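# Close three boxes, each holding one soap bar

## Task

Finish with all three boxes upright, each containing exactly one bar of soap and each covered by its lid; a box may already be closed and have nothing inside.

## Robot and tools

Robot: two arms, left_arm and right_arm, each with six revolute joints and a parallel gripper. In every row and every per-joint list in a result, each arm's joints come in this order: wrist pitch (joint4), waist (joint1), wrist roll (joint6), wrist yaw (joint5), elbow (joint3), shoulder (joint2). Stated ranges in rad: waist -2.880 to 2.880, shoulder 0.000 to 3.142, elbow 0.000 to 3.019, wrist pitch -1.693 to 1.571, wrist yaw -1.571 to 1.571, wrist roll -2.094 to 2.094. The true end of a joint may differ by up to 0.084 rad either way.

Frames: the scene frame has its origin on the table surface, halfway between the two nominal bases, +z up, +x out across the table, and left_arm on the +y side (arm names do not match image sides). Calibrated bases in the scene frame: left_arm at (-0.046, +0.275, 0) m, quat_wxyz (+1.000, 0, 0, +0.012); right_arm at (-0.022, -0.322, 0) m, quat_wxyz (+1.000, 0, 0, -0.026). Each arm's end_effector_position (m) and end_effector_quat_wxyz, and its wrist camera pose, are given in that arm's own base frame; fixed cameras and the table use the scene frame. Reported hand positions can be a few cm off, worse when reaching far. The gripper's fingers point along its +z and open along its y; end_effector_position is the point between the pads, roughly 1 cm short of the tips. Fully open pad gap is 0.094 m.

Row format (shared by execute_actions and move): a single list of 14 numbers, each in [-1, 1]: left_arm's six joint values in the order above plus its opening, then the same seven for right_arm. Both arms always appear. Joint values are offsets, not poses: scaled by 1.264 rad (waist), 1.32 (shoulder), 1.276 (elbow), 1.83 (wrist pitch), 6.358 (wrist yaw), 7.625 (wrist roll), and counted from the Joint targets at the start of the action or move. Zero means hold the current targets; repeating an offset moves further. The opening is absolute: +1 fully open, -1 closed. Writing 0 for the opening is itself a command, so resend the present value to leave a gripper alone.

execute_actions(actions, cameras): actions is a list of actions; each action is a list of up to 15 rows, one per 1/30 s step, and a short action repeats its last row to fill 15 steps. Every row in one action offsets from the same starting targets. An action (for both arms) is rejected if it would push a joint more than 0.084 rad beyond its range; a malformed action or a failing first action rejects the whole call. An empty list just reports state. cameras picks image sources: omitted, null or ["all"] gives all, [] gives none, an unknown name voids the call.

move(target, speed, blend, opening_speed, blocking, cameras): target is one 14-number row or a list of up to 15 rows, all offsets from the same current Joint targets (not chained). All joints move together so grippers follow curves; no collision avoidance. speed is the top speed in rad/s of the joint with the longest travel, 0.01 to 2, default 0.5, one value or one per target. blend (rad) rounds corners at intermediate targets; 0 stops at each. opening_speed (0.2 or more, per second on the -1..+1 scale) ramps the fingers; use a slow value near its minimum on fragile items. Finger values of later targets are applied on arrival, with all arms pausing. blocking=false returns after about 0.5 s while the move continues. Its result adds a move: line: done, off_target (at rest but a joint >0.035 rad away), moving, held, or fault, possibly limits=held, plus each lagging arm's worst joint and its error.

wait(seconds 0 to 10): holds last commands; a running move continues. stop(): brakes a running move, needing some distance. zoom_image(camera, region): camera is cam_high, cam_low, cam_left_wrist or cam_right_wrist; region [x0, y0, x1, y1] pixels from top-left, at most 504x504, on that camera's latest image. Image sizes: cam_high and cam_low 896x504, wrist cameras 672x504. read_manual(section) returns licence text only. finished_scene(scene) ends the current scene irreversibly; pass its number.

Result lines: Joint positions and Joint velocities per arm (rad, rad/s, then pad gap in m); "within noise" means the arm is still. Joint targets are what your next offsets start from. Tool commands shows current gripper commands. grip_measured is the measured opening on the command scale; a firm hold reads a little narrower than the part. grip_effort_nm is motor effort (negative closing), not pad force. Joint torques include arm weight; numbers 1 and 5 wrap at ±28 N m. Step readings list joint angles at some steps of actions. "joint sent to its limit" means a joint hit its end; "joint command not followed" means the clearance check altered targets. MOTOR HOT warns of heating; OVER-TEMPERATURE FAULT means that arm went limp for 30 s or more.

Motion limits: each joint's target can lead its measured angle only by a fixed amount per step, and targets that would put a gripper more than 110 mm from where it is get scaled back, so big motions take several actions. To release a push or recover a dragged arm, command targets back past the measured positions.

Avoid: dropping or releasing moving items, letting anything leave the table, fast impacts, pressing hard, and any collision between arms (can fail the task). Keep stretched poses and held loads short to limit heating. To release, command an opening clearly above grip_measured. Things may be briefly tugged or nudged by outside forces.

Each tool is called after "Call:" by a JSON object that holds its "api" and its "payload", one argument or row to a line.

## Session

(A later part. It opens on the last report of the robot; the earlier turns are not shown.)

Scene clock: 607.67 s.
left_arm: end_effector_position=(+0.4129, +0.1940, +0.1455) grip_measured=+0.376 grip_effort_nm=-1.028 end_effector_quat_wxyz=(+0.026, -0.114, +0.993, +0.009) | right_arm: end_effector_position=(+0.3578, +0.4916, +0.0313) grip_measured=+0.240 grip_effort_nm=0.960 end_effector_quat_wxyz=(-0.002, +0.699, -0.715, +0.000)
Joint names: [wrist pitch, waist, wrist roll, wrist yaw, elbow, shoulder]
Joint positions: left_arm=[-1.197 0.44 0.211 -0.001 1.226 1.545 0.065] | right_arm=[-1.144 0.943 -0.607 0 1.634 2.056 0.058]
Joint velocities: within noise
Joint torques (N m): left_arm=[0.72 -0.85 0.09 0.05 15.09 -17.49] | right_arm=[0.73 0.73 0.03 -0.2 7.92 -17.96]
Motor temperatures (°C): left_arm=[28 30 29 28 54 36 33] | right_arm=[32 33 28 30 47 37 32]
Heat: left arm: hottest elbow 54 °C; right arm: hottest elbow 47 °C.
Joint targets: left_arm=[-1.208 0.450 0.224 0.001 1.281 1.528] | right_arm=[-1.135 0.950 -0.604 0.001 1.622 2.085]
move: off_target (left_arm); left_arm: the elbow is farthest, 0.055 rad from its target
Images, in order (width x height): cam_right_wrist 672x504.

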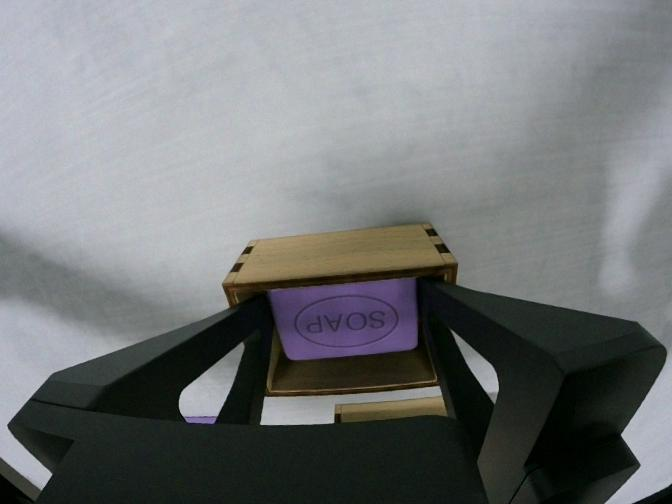

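Call:
{"api": "move", "payload": {
  "target": [
    [0,0,0,0,0,0,0.2,0,0,0,0,0.0353,0,0.26],
    [0,0,0,0,0,0,0.2,-0.0388,0,0,0,0.0729,-0.028,0.26],
    [0,0,0,0,0,0,0.2,-0.1191,0,0,0,0.1489,-0.0667,0.26],
    [0,0,0,0,0,0,0.2,-0.0082,-0.3956,0,0,-0.3597,-0.3636,1]
  ],
  "speed": [0.15,0.15,0.3,0.7],
  "blend": [0,0.03,0.06,0],
  "cameras": ["cam_right_wrist","cam_high","cam_low"]
}}

Call:
{"api": "zoom_image", "payload": {
  "camera": "cam_high",
  "region": [350, 180, 450, 290]
}}

Call:
{"api": "zoom_image", "payload": {
  "camera": "cam_low",
  "region": [420, 220, 620, 340]
}}

Scene clock: 641.87 s.
left_arm: end_effector_position=(+0.4129, +0.1940, +0.1455) grip_measured=+0.376 grip_effort_nm=-1.043 end_effector_quat_wxyz=(+0.026, -0.114, +0.993, +0.009) | right_arm: end_effector_position=(+0.4019, +0.1912, +0.0961) grip_measured=+0.257 grip_effort_nm=1.204 end_effector_quat_wxyz=(-0.015, -0.502, +0.865, +0.001)
Joint names: [wrist pitch, waist, wrist roll, wrist yaw, elbow, shoulder]
Joint positions: left_arm=[-1.197 0.44 0.211 -0.001 1.226 1.545 0.065] | right_arm=[-1.159 0.445 -0.607 0.001 1.175 1.618 0.059]
Joint velocities: within noise
Joint torques (N m): left_arm=[0.7 -0.79 0.09 0.05 15.09 -17.49] | right_arm=[0.61 0.44 0.03 -0.24 7.79 -14.68]
Motor temperatures (°C): left_arm=[28 30 29 28 54 36 33] | right_arm=[32 33 28 30 46 38 33]
Heat: left arm: hottest elbow 54 °C; right arm: hottest elbow 46 °C.
Joint targets: left_arm=[-1.208 0.450 0.224 0.001 1.281 1.528] | right_arm=[-1.151 0.450 -0.604 0.001 1.163 1.605]
move: off_target (left_arm); left_arm: the elbow is farthest, 0.055 rad from its target
Images, in order (width x height): cam_high 896x504, cam_low 896x504, cam_right_wrist 672x504.

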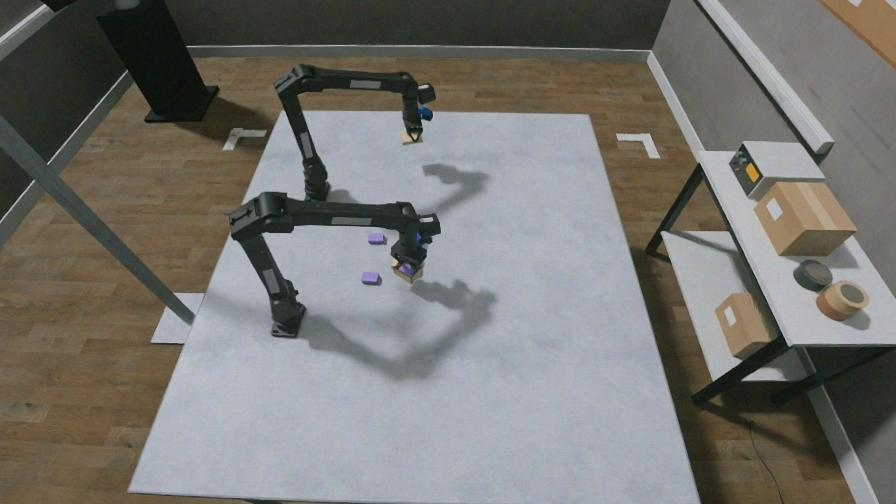

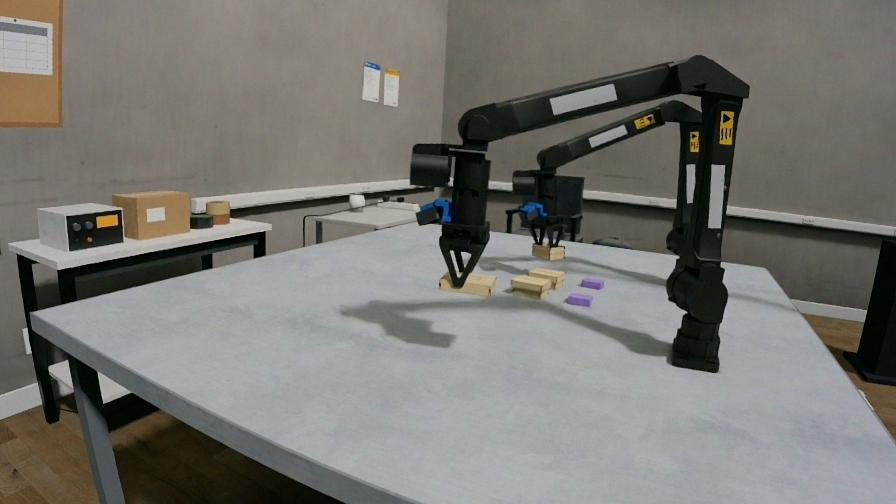

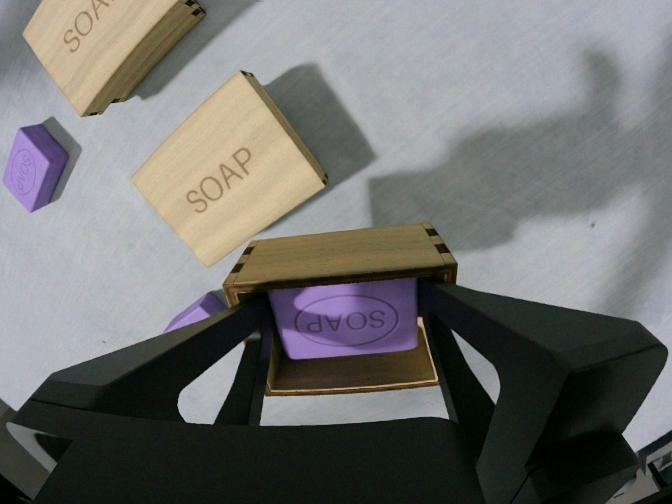

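Scaled by 4.582 from the camera's 896x504 image, which has a finer 1280x720 frame.

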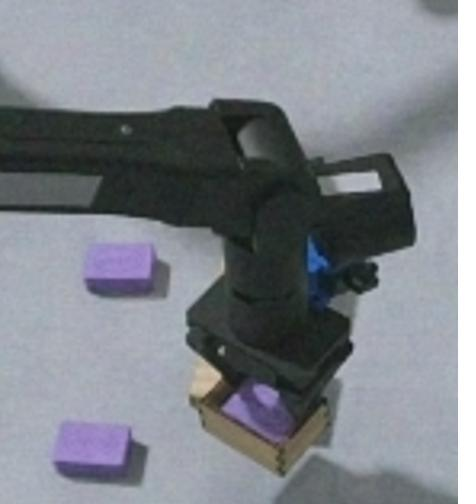

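Scaled by 2.520 from the camera's 896x504 image, which has a finer 1280x720 frame.

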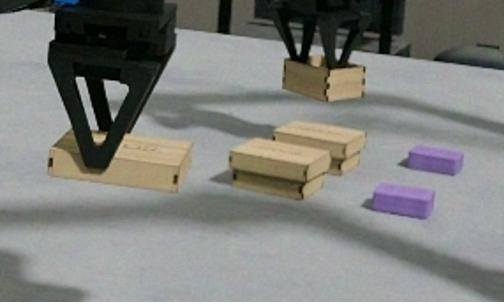

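Call:
{"api": "move", "payload": {
  "target": [
    [0,0,0,0,0,0,0.2,-0.1104,0.3956,0,0,0.5086,0.297,0.35],
    [0,0,0,0,0,0,0.2,-0.0213,0.3956,0,0,0.3785,0.3371,0.35],
    [0,0,0,0,0,0,0.2,0.0087,0.3956,0,0,0.3597,0.3636,0.35]
  ],
  "speed": [0.5,0.2,0.08],
  "blend": [0.05,0,0],
  "cameras": ["cam_right_wrist","cam_low"]
}}

Call:
{"api": "zoom_image", "payload": {
  "camera": "cam_low",
  "region": [470, 250, 570, 325]
}}

Scene clock: 662.60 s.
left_arm: end_effector_position=(+0.4129, +0.1940, +0.1455) grip_measured=+0.376 grip_effort_nm=-1.038 end_effector_quat_wxyz=(+0.026, -0.114, +0.993, +0.009) | right_arm: end_effector_position=(+0.3515, +0.4970, +0.0316) grip_measured=+0.258 grip_effort_nm=1.209 end_effector_quat_wxyz=(-0.003, +0.704, -0.710, +0.000)
Joint names: [wrist pitch, waist, wrist roll, wrist yaw, elbow, shoulder]
Joint positions: left_arm=[-1.197 0.44 0.211 -0.001 1.226 1.545 0.065] | right_arm=[-1.144 0.956 -0.607 0.001 1.636 2.057 0.059]
Joint velocities: within noise
Joint torques (N m): left_arm=[0.73 -0.79 0.09 0.05 15.09 -17.49] | right_arm=[0.75 -0.56 0.04 -0.21 7.84 -18.02]
Motor temperatures (°C): left_arm=[28 30 29 28 55 36 34] | right_arm=[31 33 28 30 46 36 33]
Heat: left arm: hottest elbow 55 °C; right arm: hottest elbow 46 °C.
Joint targets: left_arm=[-1.208 0.450 0.224 0.001 1.281 1.528] | right_arm=[-1.135 0.949 -0.604 0.001 1.622 2.085]
move: off_target (left_arm); left_arm: the elbow is farthest, 0.055 rad from its target
Images, in order (width x height): cam_low 896x504, cam_right_wrist 672x504.

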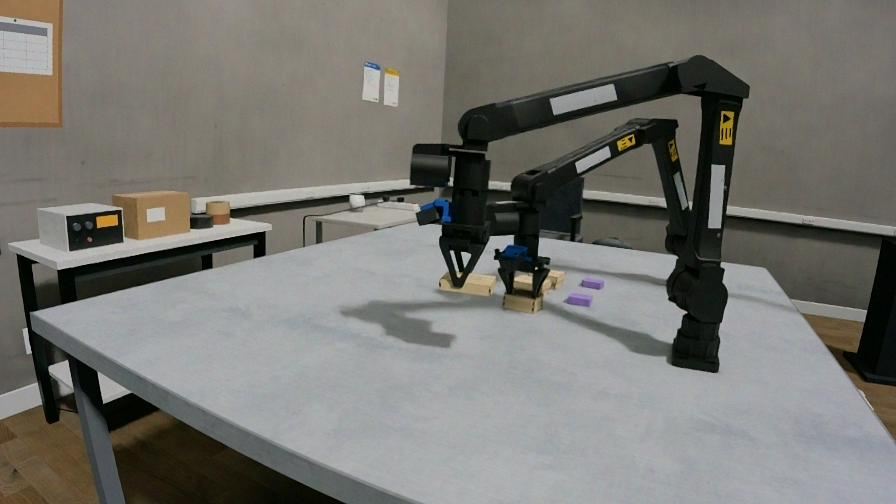

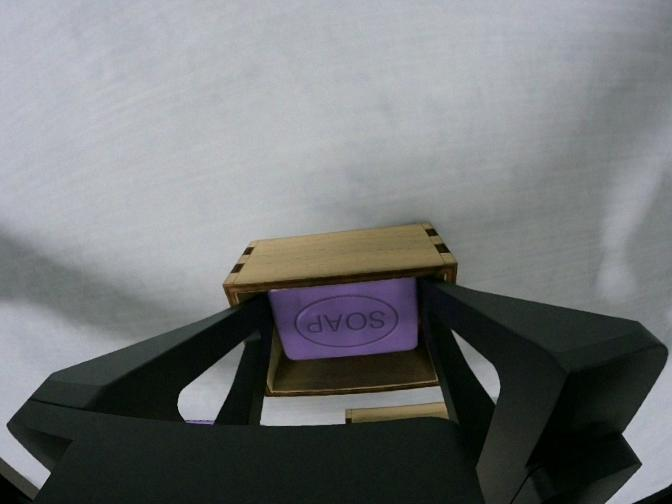

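Scaled by 5.040 from the camera's 896x504 image, which has a finer 1280x720 frame.

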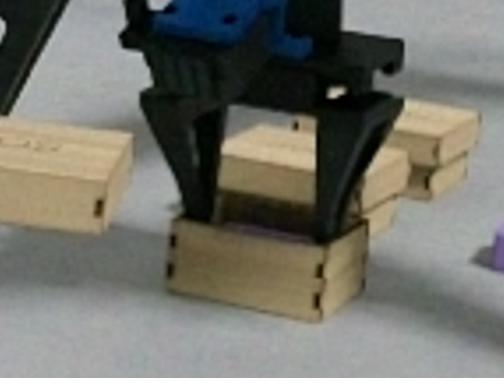

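Call:
{"api": "move", "payload": {
  "target": [
    [0,0,0,0,0,0,0.2,0,0,0,0,0,0.001,0.2]
  ],
  "speed": 0.1,
  "opening_speed": 0.2,
  "cameras": []
}}

Call:
{"api": "move", "payload": {
  "target": [
    [0,0,0,0,0,0,0.2,0,0,0,0,0.0353,0,0.2],
    [0,0,0,0,0,0,0.2,-0.0388,0,0,0,0.0729,-0.028,0.2],
    [0,0,0,0,0,0,0.2,-0.1191,0,0,0,0.1489,-0.0667,0.2]
  ],
  "speed": [0.15,0.1,0.2],
  "blend": [0,0.03,0]
}}

Call:
{"api": "zoom_image", "payload": {
  "camera": "cam_low",
  "region": [470, 220, 610, 325]
}}

Scene clock: 672.80 s.
left_arm: end_effector_position=(+0.4129, +0.1940, +0.1455) grip_measured=+0.376 grip_effort_nm=-1.038 end_effector_quat_wxyz=(+0.026, -0.114, +0.993, +0.009) | right_arm: end_effector_position=(+0.3515, +0.4971, +0.0313) grip_measured=+0.203 grip_effort_nm=-0.129 end_effector_quat_wxyz=(-0.003, +0.704, -0.710, +0.000)
Joint names: [wrist pitch, waist, wrist roll, wrist yaw, elbow, shoulder]
Joint positions: left_arm=[-1.197 0.44 0.211 -0.001 1.226 1.545 0.065] | right_arm=[-1.143 0.956 -0.607 0.001 1.636 2.057 0.057]
Joint velocities: within noise
Joint torques (N m): left_arm=[0.73 -0.79 0.09 0.05 15.09 -17.49] | right_arm=[0.75 -0.56 0.05 -0.2 7.83 -17.9]
Motor temperatures (°C): left_arm=[28 30 29 28 55 36 34] | right_arm=[31 33 28 30 45 36 33]
Heat: left arm: hottest elbow 55 °C; right arm: hottest elbow 45 °C.
Joint targets: left_arm=[-1.208 0.450 0.224 0.001 1.281 1.528] | right_arm=[-1.135 0.949 -0.604 0.001 1.622 2.086]
move: off_target (left_arm); left_arm: the elbow is farthest, 0.055 rad from its target
No camera images: "cameras" was empty.

Scene clock: 675.13 s.
left_arm: end_effector_position=(+0.4129, +0.1940, +0.1455) grip_measured=+0.376 grip_effort_nm=-1.038 end_effector_quat_wxyz=(+0.026, -0.114, +0.993, +0.009) | right_arm: end_effector_position=(+0.3509, +0.4962, +0.1054) grip_measured=+0.202 grip_effort_nm=-0.134 end_effector_quat_wxyz=(+0.011, +0.704, -0.710, +0.002)
Joint names: [wrist pitch, waist, wrist roll, wrist yaw, elbow, shoulder]
Joint positions: left_arm=[-1.197 0.44 0.211 -0.001 1.226 1.545 0.065] | right_arm=[-1.345 0.956 -0.607 0.001 1.757 2.006 0.056]
Joint velocities: within noise
Joint torques (N m): left_arm=[0.72 -0.85 0.09 0.05 15.09 -17.49] | right_arm=[0.09 -0.5 0.03 -0.2 14.12 -20.78]
Motor temperatures (°C): left_arm=[28 30 29 28 55 36 34] | right_arm=[31 33 28 30 45 36 33]
Heat: left arm: hottest elbow 55 °C; right arm: hottest elbow 45 °C.
Joint targets: left_arm=[-1.208 0.450 0.224 0.001 1.281 1.528] | right_arm=[-1.353 0.949 -0.604 0.001 1.812 1.998]
move: off_target (left_arm, right_arm); left_arm: the elbow is farthest, 0.055 rad from its target; right_arm: the elbow is farthest, 0.055 rad from its target

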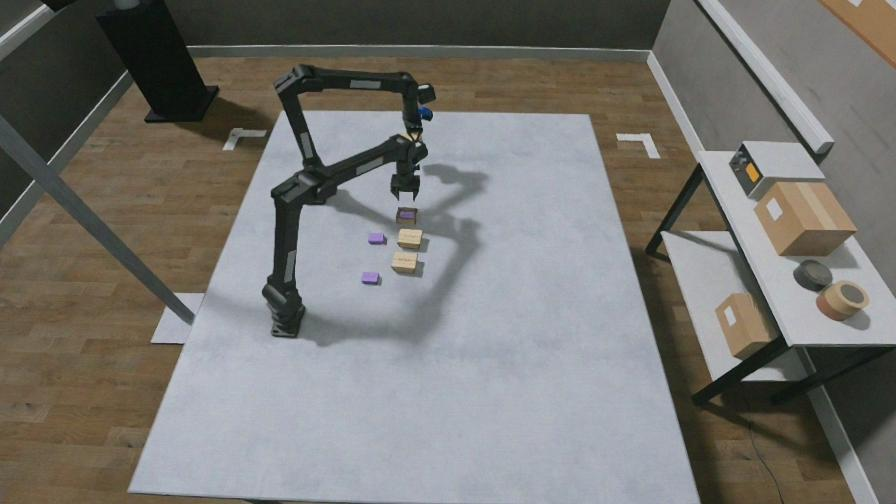

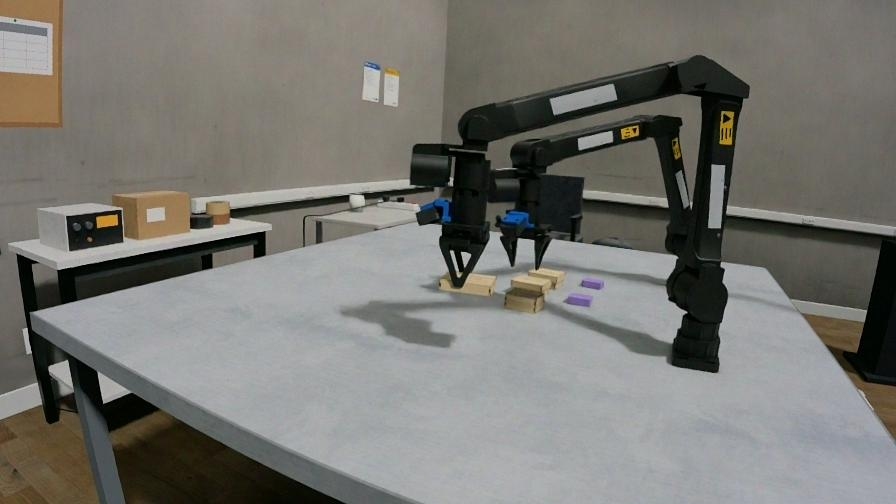

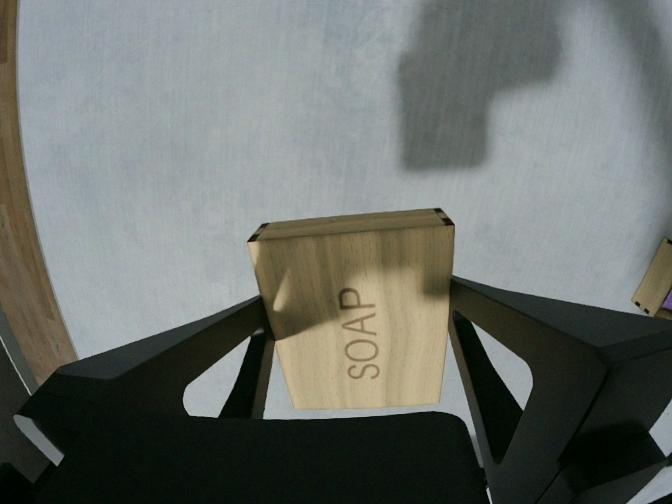

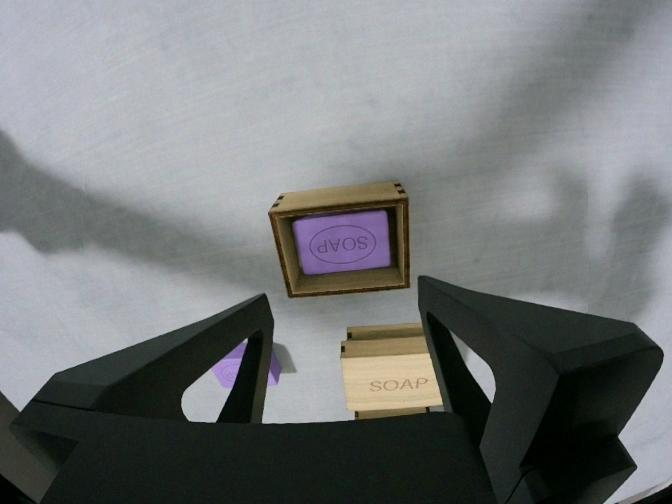

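Scaled by 3.600 from the camera's 896x504 image, which has a finer 1280x720 frame.

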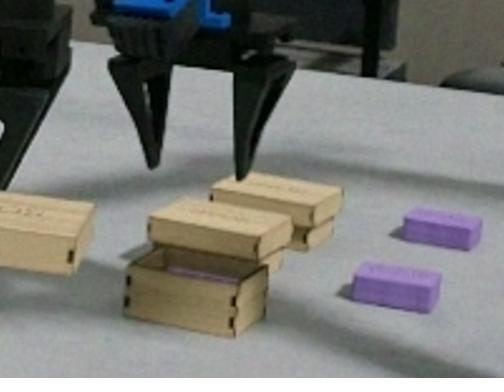

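Call:
{"api": "move", "payload": {
  "target": [0,0,0,0,0,0,0.2,0.1104,-0.3956,0,0,-0.5086,-0.298,1],
  "speed": 0.8,
  "cameras": []
}}

Call:
{"api": "move", "payload": {
  "target": [0.0459,-0.6495,-0.0678,0,-0.1027,0.0682,0.2,0,0,0,0,0,0,1],
  "speed": 0.5
}}

Call:
{"api": "zoom_image", "payload": {
  "camera": "cam_low",
  "region": [470, 220, 610, 325]
}}

Call:
{"api": "zoom_image", "payload": {
  "camera": "cam_high",
  "region": [370, 180, 450, 260]
}}

Scene clock: 736.37 s.
left_arm: end_effector_position=(+0.4129, +0.1940, +0.1455) grip_measured=+0.376 grip_effort_nm=-1.043 end_effector_quat_wxyz=(+0.026, -0.114, +0.993, +0.009) | right_arm: end_effector_position=(+0.4026, +0.1923, +0.0980) grip_measured=+0.998 grip_effort_nm=0.042 end_effector_quat_wxyz=(-0.013, -0.503, +0.864, +0.001)
Joint names: [wrist pitch, waist, wrist roll, wrist yaw, elbow, shoulder]
Joint positions: left_arm=[-1.197 0.44 0.211 -0.001 1.226 1.545 0.065] | right_arm=[-1.159 0.447 -0.606 0.001 1.178 1.616 0.094]
Joint velocities: within noise
Joint torques (N m): left_arm=[0.72 -0.85 0.09 0.05 15.09 -17.49] | right_arm=[0.69 0.38 0.03 -0.21 7.51 -14.51]
Motor temperatures (°C): left_arm=[28 30 29 28 56 36 34] | right_arm=[31 33 28 30 56 36 31]
Heat: left arm: hottest elbow 56 °C; right arm: hottest elbow 56 °C.
Joint targets: left_arm=[-1.208 0.450 0.224 0.001 1.281 1.528] | right_arm=[-1.151 0.450 -0.604 0.001 1.163 1.605]
move: off_target (left_arm); left_arm: the elbow is farthest, 0.055 rad from its target
No camera images: "cameras" was empty.

Scene clock: 738.87 s.
left_arm: end_effector_position=(+0.4153, -0.1623, +0.1016) grip_measured=+0.376 grip_effort_nm=-1.038 end_effector_quat_wxyz=(+0.001, +0.047, +0.999, +0.000) | right_arm: end_effector_position=(+0.4024, +0.1922, +0.0977) grip_measured=+0.998 grip_effort_nm=0.042 end_effector_quat_wxyz=(-0.013, -0.503, +0.864, +0.001)
Joint names: [wrist pitch, waist, wrist roll, wrist yaw, elbow, shoulder]
Joint positions: left_arm=[-1.136 -0.372 -0.279 -0.001 1.162 1.594 0.065] | right_arm=[-1.159 0.447 -0.606 0.001 1.177 1.616 0.094]
Joint velocities: within noise
Joint torques (N m): left_arm=[1.62 -1.49 -0.27 0.01 8.46 -14.04] | right_arm=[0.66 0.32 0.03 -0.21 7.62 -14.51]
Motor temperatures (°C): left_arm=[28 30 29 28 56 36 34] | right_arm=[31 33 28 30 55 37 31]
Heat: left arm: hottest elbow 56 °C; right arm: hottest elbow 55 °C.
Joint targets: left_arm=[-1.123 -0.371 -0.293 0.001 1.150 1.618] | right_arm=[-1.151 0.450 -0.604 0.001 1.163 1.605]
move: done

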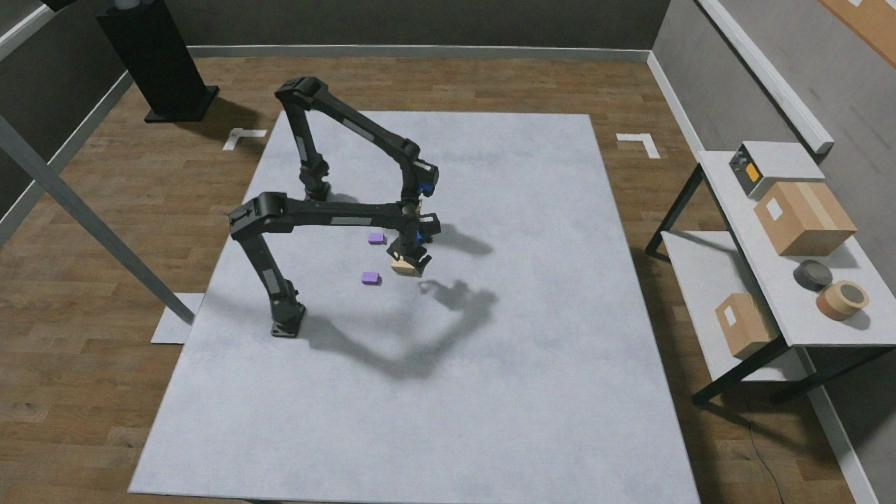

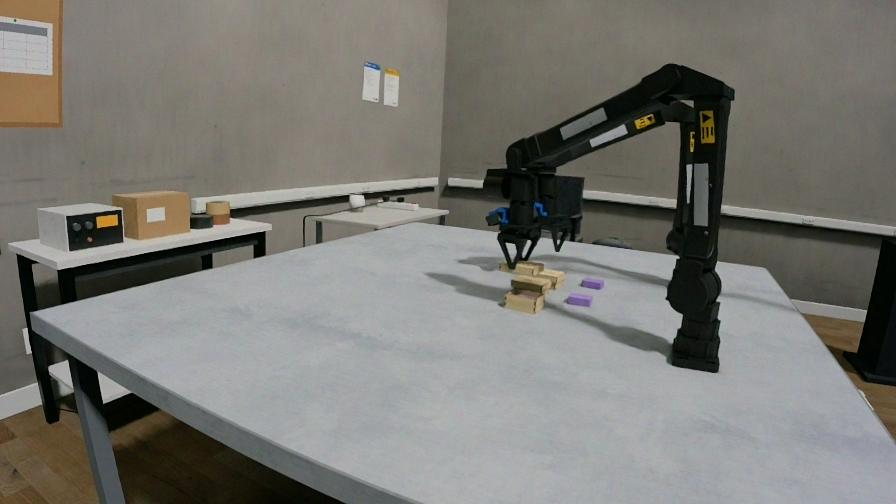

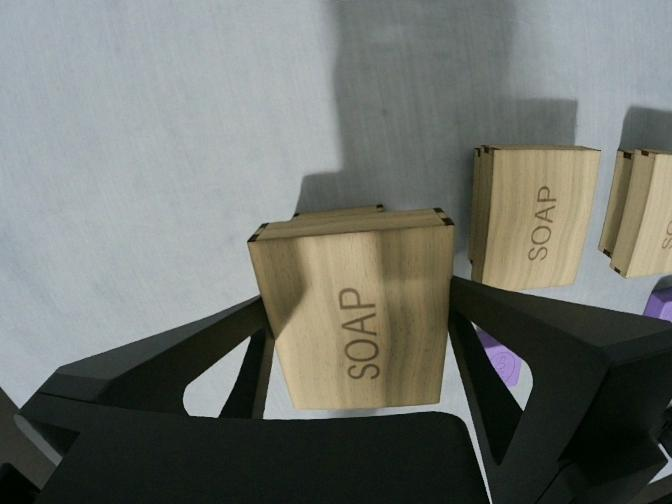

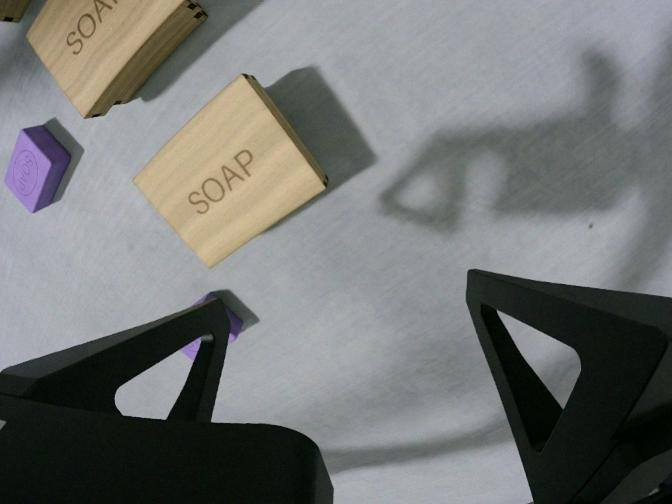

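Scaled by 3.600 from the camera's 896x504 image, which has a finer 1280x720 frame.

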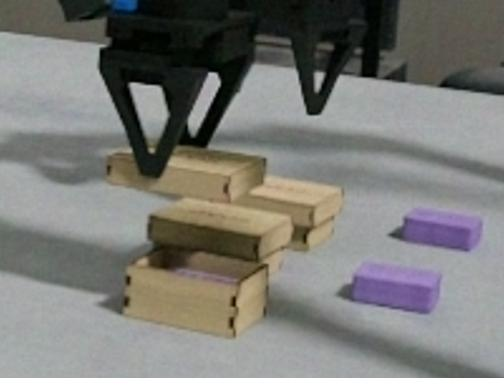

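Scaled by 6.300 from the camera's 896x504 image, which has a finer 1280x720 frame.

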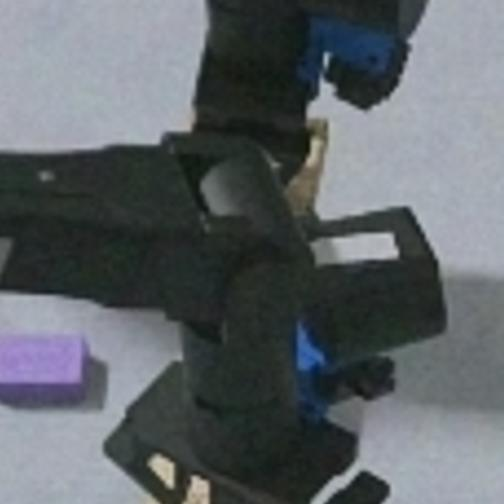

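Call:
{"api": "move", "payload": {
  "target": [0,0,0,0,0,0,0.2,0,-0.4,0,0,0,0,1],
  "speed": 0.6,
  "cameras": ["cam_high","cam_left_wrist"]
}}

Call:
{"api": "zoom_image", "payload": {
  "camera": "cam_left_wrist",
  "region": [230, 170, 480, 290]
}}

Call:
{"api": "zoom_image", "payload": {
  "camera": "cam_high",
  "region": [370, 180, 450, 260]
}}

Scene clock: 758.00 s.
left_arm: end_effector_position=(+0.4154, -0.1623, +0.1016) grip_measured=+0.376 grip_effort_nm=-1.033 end_effector_quat_wxyz=(+0.002, +0.046, +0.999, +0.000) | right_arm: end_effector_position=(+0.4451, -0.0276, +0.0977) grip_measured=+0.998 grip_effort_nm=0.037 end_effector_quat_wxyz=(-0.013, -0.270, +0.963, +0.004)
Joint names: [wrist pitch, waist, wrist roll, wrist yaw, elbow, shoulder]
Joint positions: left_arm=[-1.136 -0.372 -0.28 -0.001 1.162 1.594 0.065] | right_arm=[-1.159 -0.06 -0.606 0.001 1.177 1.616 0.094]
Joint velocities: within noise
Joint torques (N m): left_arm=[1.59 -1.55 -0.21 0.01 8.47 -13.98] | right_arm=[0.66 0.5 0.03 -0.22 7.62 -14.56]
Motor temperatures (°C): left_arm=[28 30 29 28 55 36 34] | right_arm=[31 33 28 30 49 37 31]
Heat: left arm: hottest elbow 55 °C; right arm: hottest elbow 49 °C.
Joint targets: left_arm=[-1.123 -0.371 -0.293 0.001 1.150 1.618] | right_arm=[-1.151 -0.056 -0.604 0.001 1.163 1.605]
move: done
Images, in order (width x height): cam_high 896x504, cam_left_wrist 672x504.

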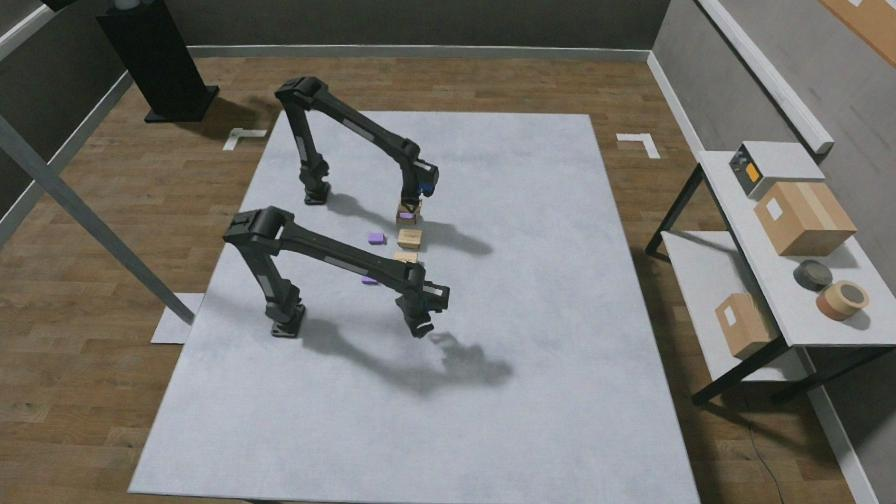

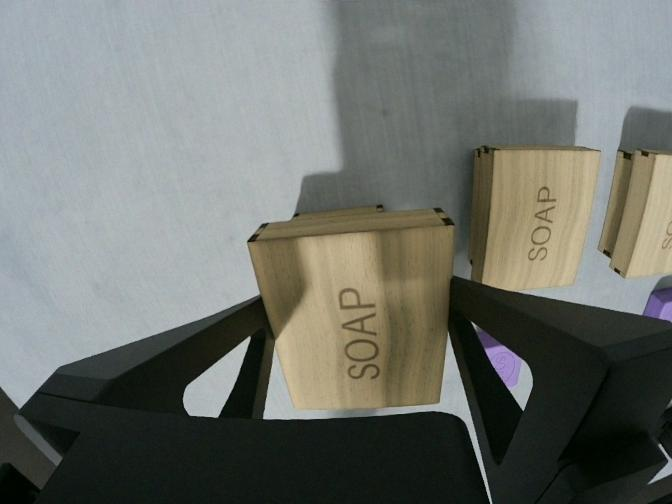

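Scaled by 2.016 from the camera's 672x504 image, which has a finer 960x720 frame.

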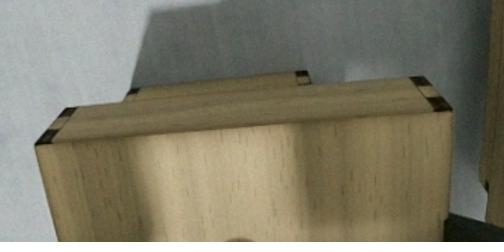

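Scaled by 6.300 from the camera's 896x504 image, which has a finer 1280x720 frame.

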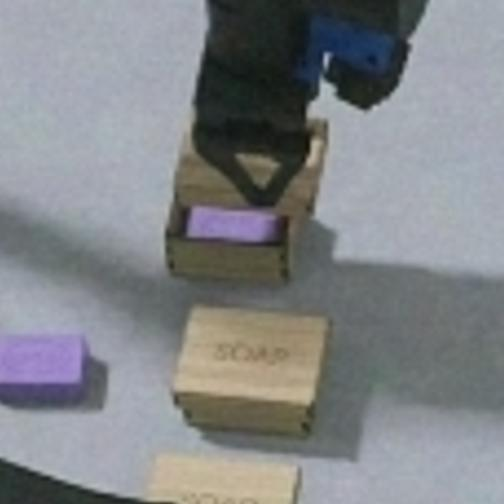

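Call:
{"api": "move", "payload": {
  "target": [0.0328,0.0135,-0.0006,0,-0.065,-0.0136,0.2,0,0,0,0,0,0,1],
  "speed": 0.15
}}

Call:
{"api": "zoom_image", "payload": {
  "camera": "cam_low",
  "region": [250, 150, 700, 403]
}}

Call:
{"api": "zoom_image", "payload": {
  "camera": "cam_high",
  "region": [250, 150, 700, 403]
}}

Scene clock: 818.97 s.
left_arm: end_effector_position=(+0.3975, -0.1527, +0.0736) grip_measured=+0.376 grip_effort_nm=-1.043 end_effector_quat_wxyz=(-0.009, +0.041, +0.999, +0.004) | right_arm: end_effector_position=(+0.4451, -0.0276, +0.0977) grip_measured=+0.998 grip_effort_nm=0.037 end_effector_quat_wxyz=(-0.013, -0.270, +0.963, +0.004)
Joint names: [wrist pitch, waist, wrist roll, wrist yaw, elbow, shoulder]
Joint positions: left_arm=[-1.076 -0.366 -0.284 -0.001 1.079 1.594 0.065] | right_arm=[-1.159 -0.06 -0.606 0.001 1.177 1.616 0.094]
Joint velocities: within noise
Joint torques (N m): left_arm=[1.54 -0.67 -0.21 0.01 8.03 -15.15] | right_arm=[0.65 0.44 0.03 -0.22 7.64 -14.56]
Motor temperatures (°C): left_arm=[28 29 29 28 51 36 34] | right_arm=[31 33 28 30 44 37 30]
Heat: left arm: hottest elbow 51 °C; right arm: hottest elbow 44 °C.
Joint targets: left_arm=[-1.064 -0.354 -0.297 0.001 1.067 1.600] | right_arm=[-1.151 -0.056 -0.604 0.001 1.163 1.605]
move: done

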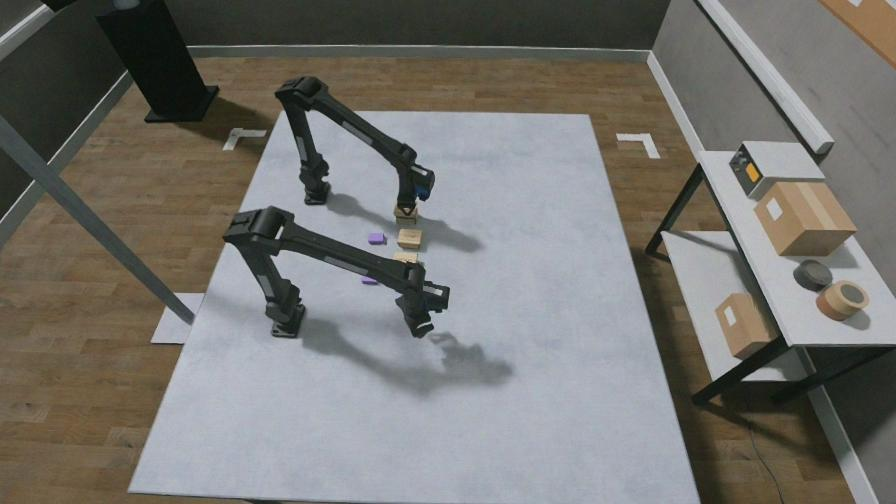

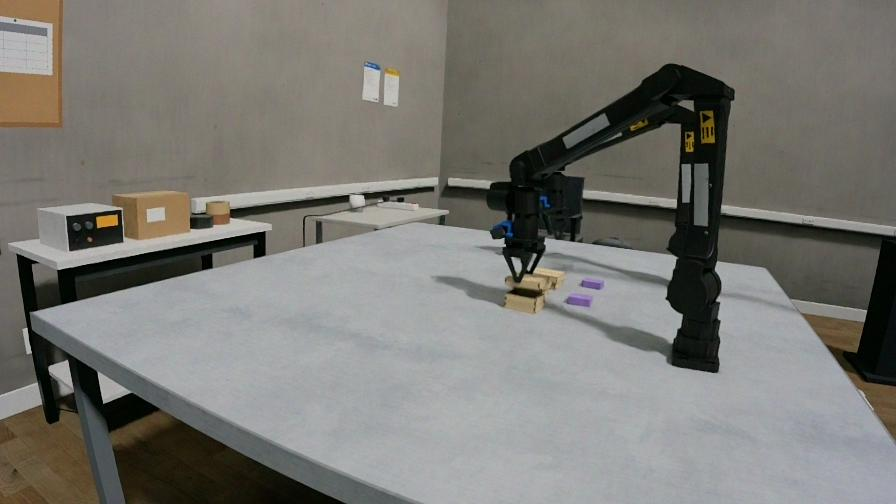

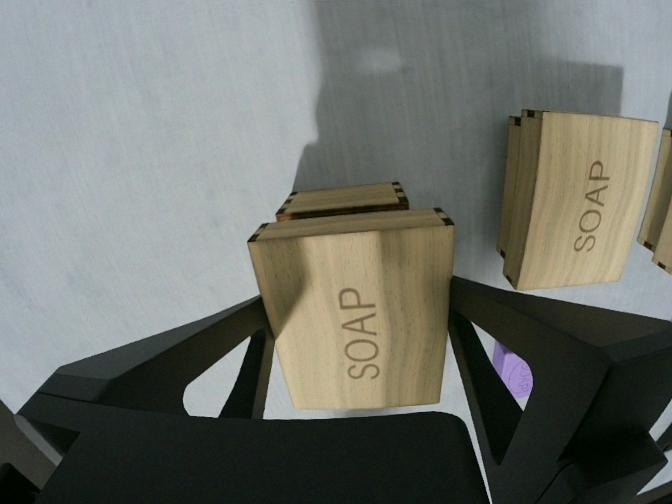

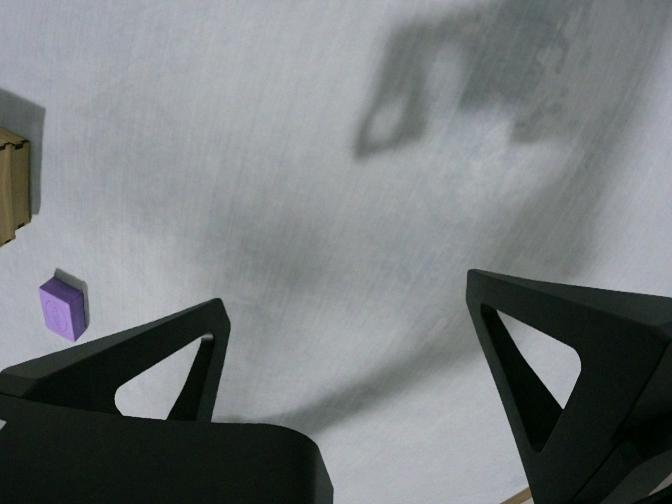

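Scaled by 1.120 from the camera's 896x504 image, which has a finer 1280x720 frame.

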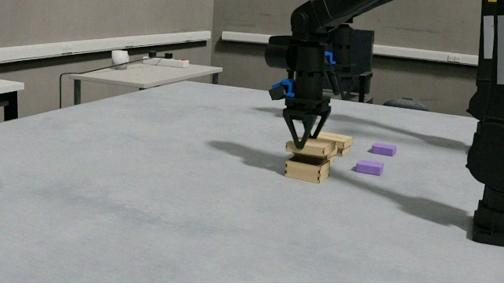

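Scaled by 1.120 from the camera's 896x504 image, which has a finer 1280x720 frame.

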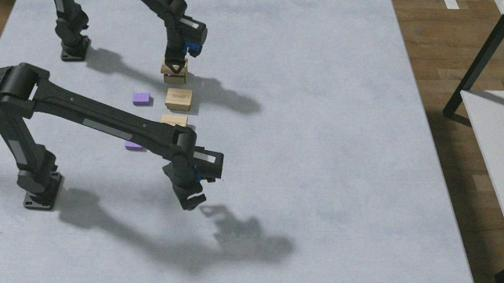

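Call:
{"api": "zoom_image", "payload": {
  "camera": "cam_left_wrist",
  "region": [230, 150, 480, 338]
}}

Call:
{"api": "zoom_image", "payload": {
  "camera": "cam_low",
  "region": [470, 240, 610, 320]
}}

Call:
{"api": "zoom_image", "payload": {
  "camera": "cam_high",
  "region": [360, 160, 460, 260]
}}

Scaled by 2.016 from the camera's 672x504 image, which has a finer 960x720 frame.

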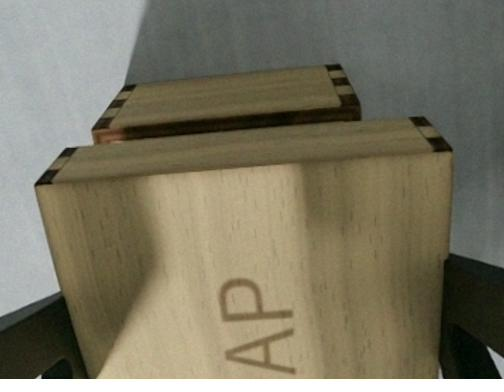

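Scaled by 3.600 from the camera's 896x504 image, which has a finer 1280x720 frame.

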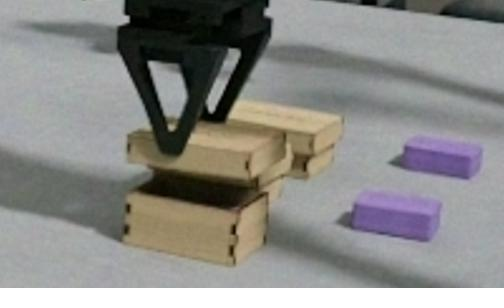

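Scaled by 5.040 from the camera's 896x504 image, which has a finer 1280x720 frame.

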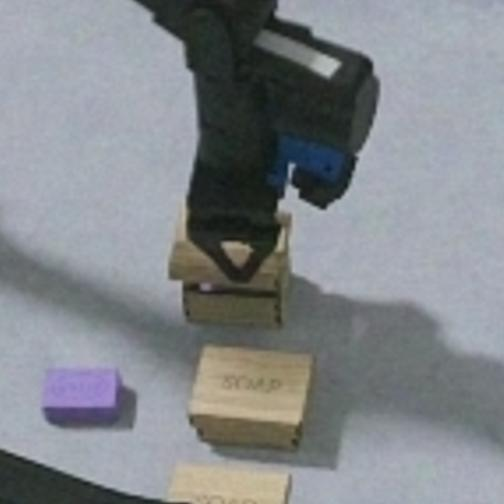

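Call:
{"api": "move", "payload": {
  "target": [0.0257,0.0075,0.0038,0,-0.0172,0.0136,0.2,0,0,0,0,0,0,1],
  "speed": 0.1,
  "cameras": ["cam_low","cam_high","cam_left_wrist"]
}}

Call:
{"api": "zoom_image", "payload": {
  "camera": "cam_left_wrist",
  "region": [230, 150, 480, 338]
}}

Call:
{"api": "zoom_image", "payload": {
  "camera": "cam_low",
  "region": [470, 240, 610, 320]
}}

Call:
{"api": "zoom_image", "payload": {
  "camera": "cam_high",
  "region": [360, 160, 460, 260]
}}

Scene clock: 865.93 s.
left_arm: end_effector_position=(+0.4010, -0.1498, +0.0665) grip_measured=+0.376 grip_effort_nm=-1.043 end_effector_quat_wxyz=(+0.003, +0.037, +0.999, +0.000) | right_arm: end_effector_position=(+0.4451, -0.0276, +0.0977) grip_measured=+0.998 grip_effort_nm=0.042 end_effector_quat_wxyz=(-0.013, -0.270, +0.963, +0.004)
Joint names: [wrist pitch, waist, wrist roll, wrist yaw, elbow, shoulder]
Joint positions: left_arm=[-1.029 -0.357 -0.282 -0.001 1.057 1.594 0.065] | right_arm=[-1.159 -0.06 -0.606 0.001 1.177 1.616 0.094]
Joint velocities: within noise
Joint torques (N m): left_arm=[1.72 -0.62 0.1 0.01 7.87 -13.45] | right_arm=[0.66 0.5 0.03 -0.23 7.64 -14.51]
Motor temperatures (°C): left_arm=[28 29 29 28 47 36 34] | right_arm=[31 33 28 30 44 36 30]
Heat: left arm: hottest elbow 47 °C; right arm: hottest elbow 44 °C.
Joint targets: left_arm=[-1.016 -0.345 -0.268 0.001 1.045 1.618] | right_arm=[-1.151 -0.056 -0.604 0.001 1.163 1.605]
move: done
Images, in order (width x height): cam_high 896x504, cam_low 896x504, cam_left_wrist 672x504.

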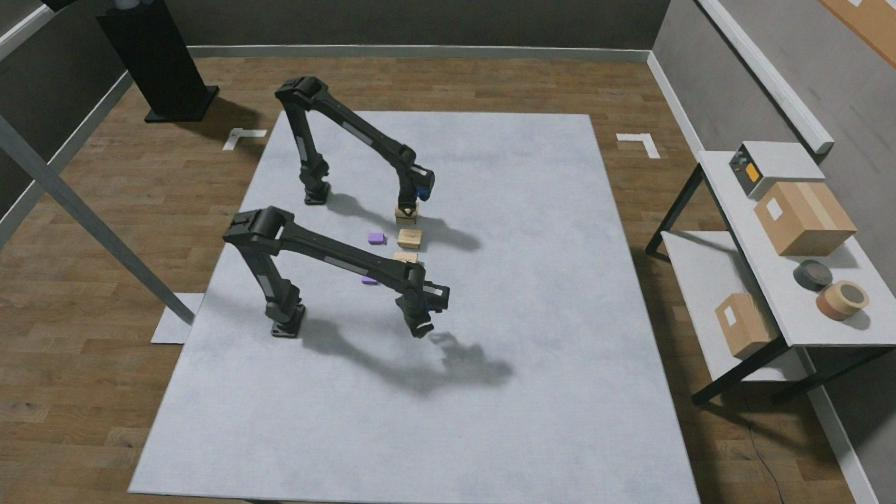

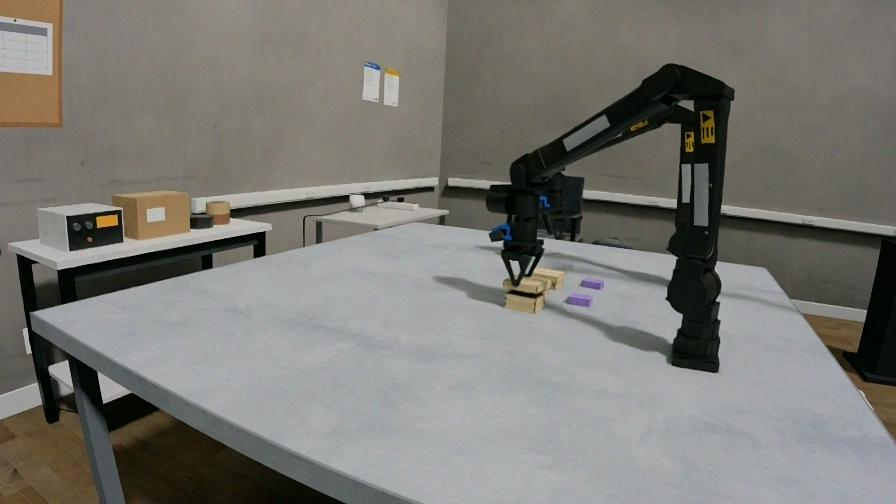

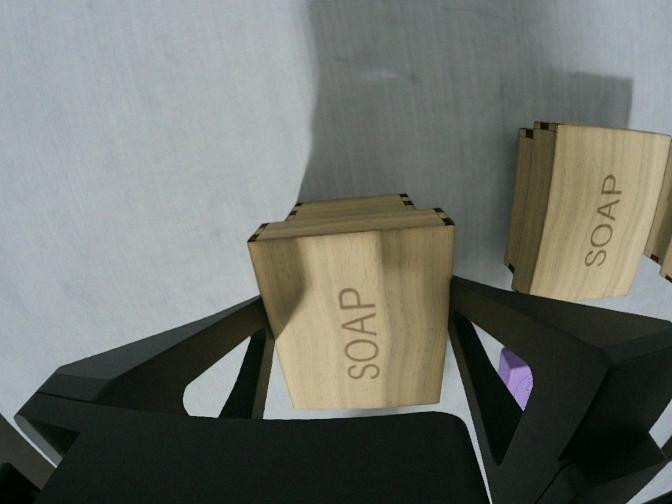

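Scaled by 2.016 from the camera's 672x504 image, which has a finer 960x720 frame.

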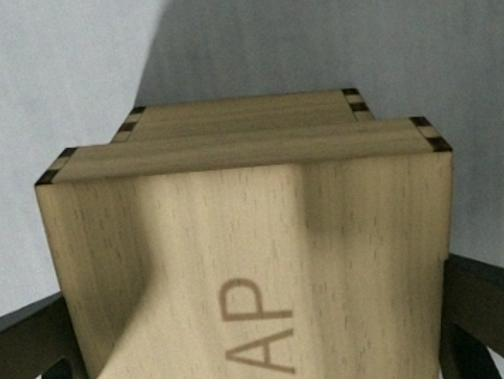

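Scaled by 3.600 from the camera's 896x504 image, which has a finer 1280x720 frame.

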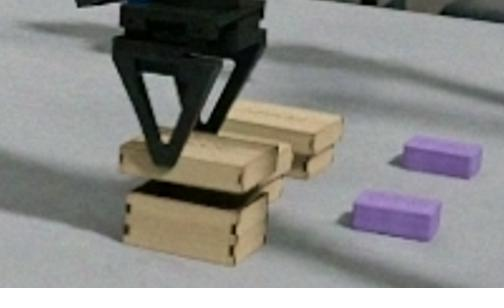

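Scaled by 5.040 from the camera's 896x504 image, which has a finer 1280x720 frame.

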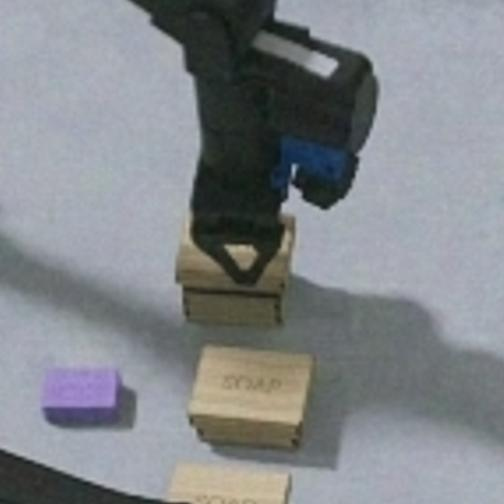

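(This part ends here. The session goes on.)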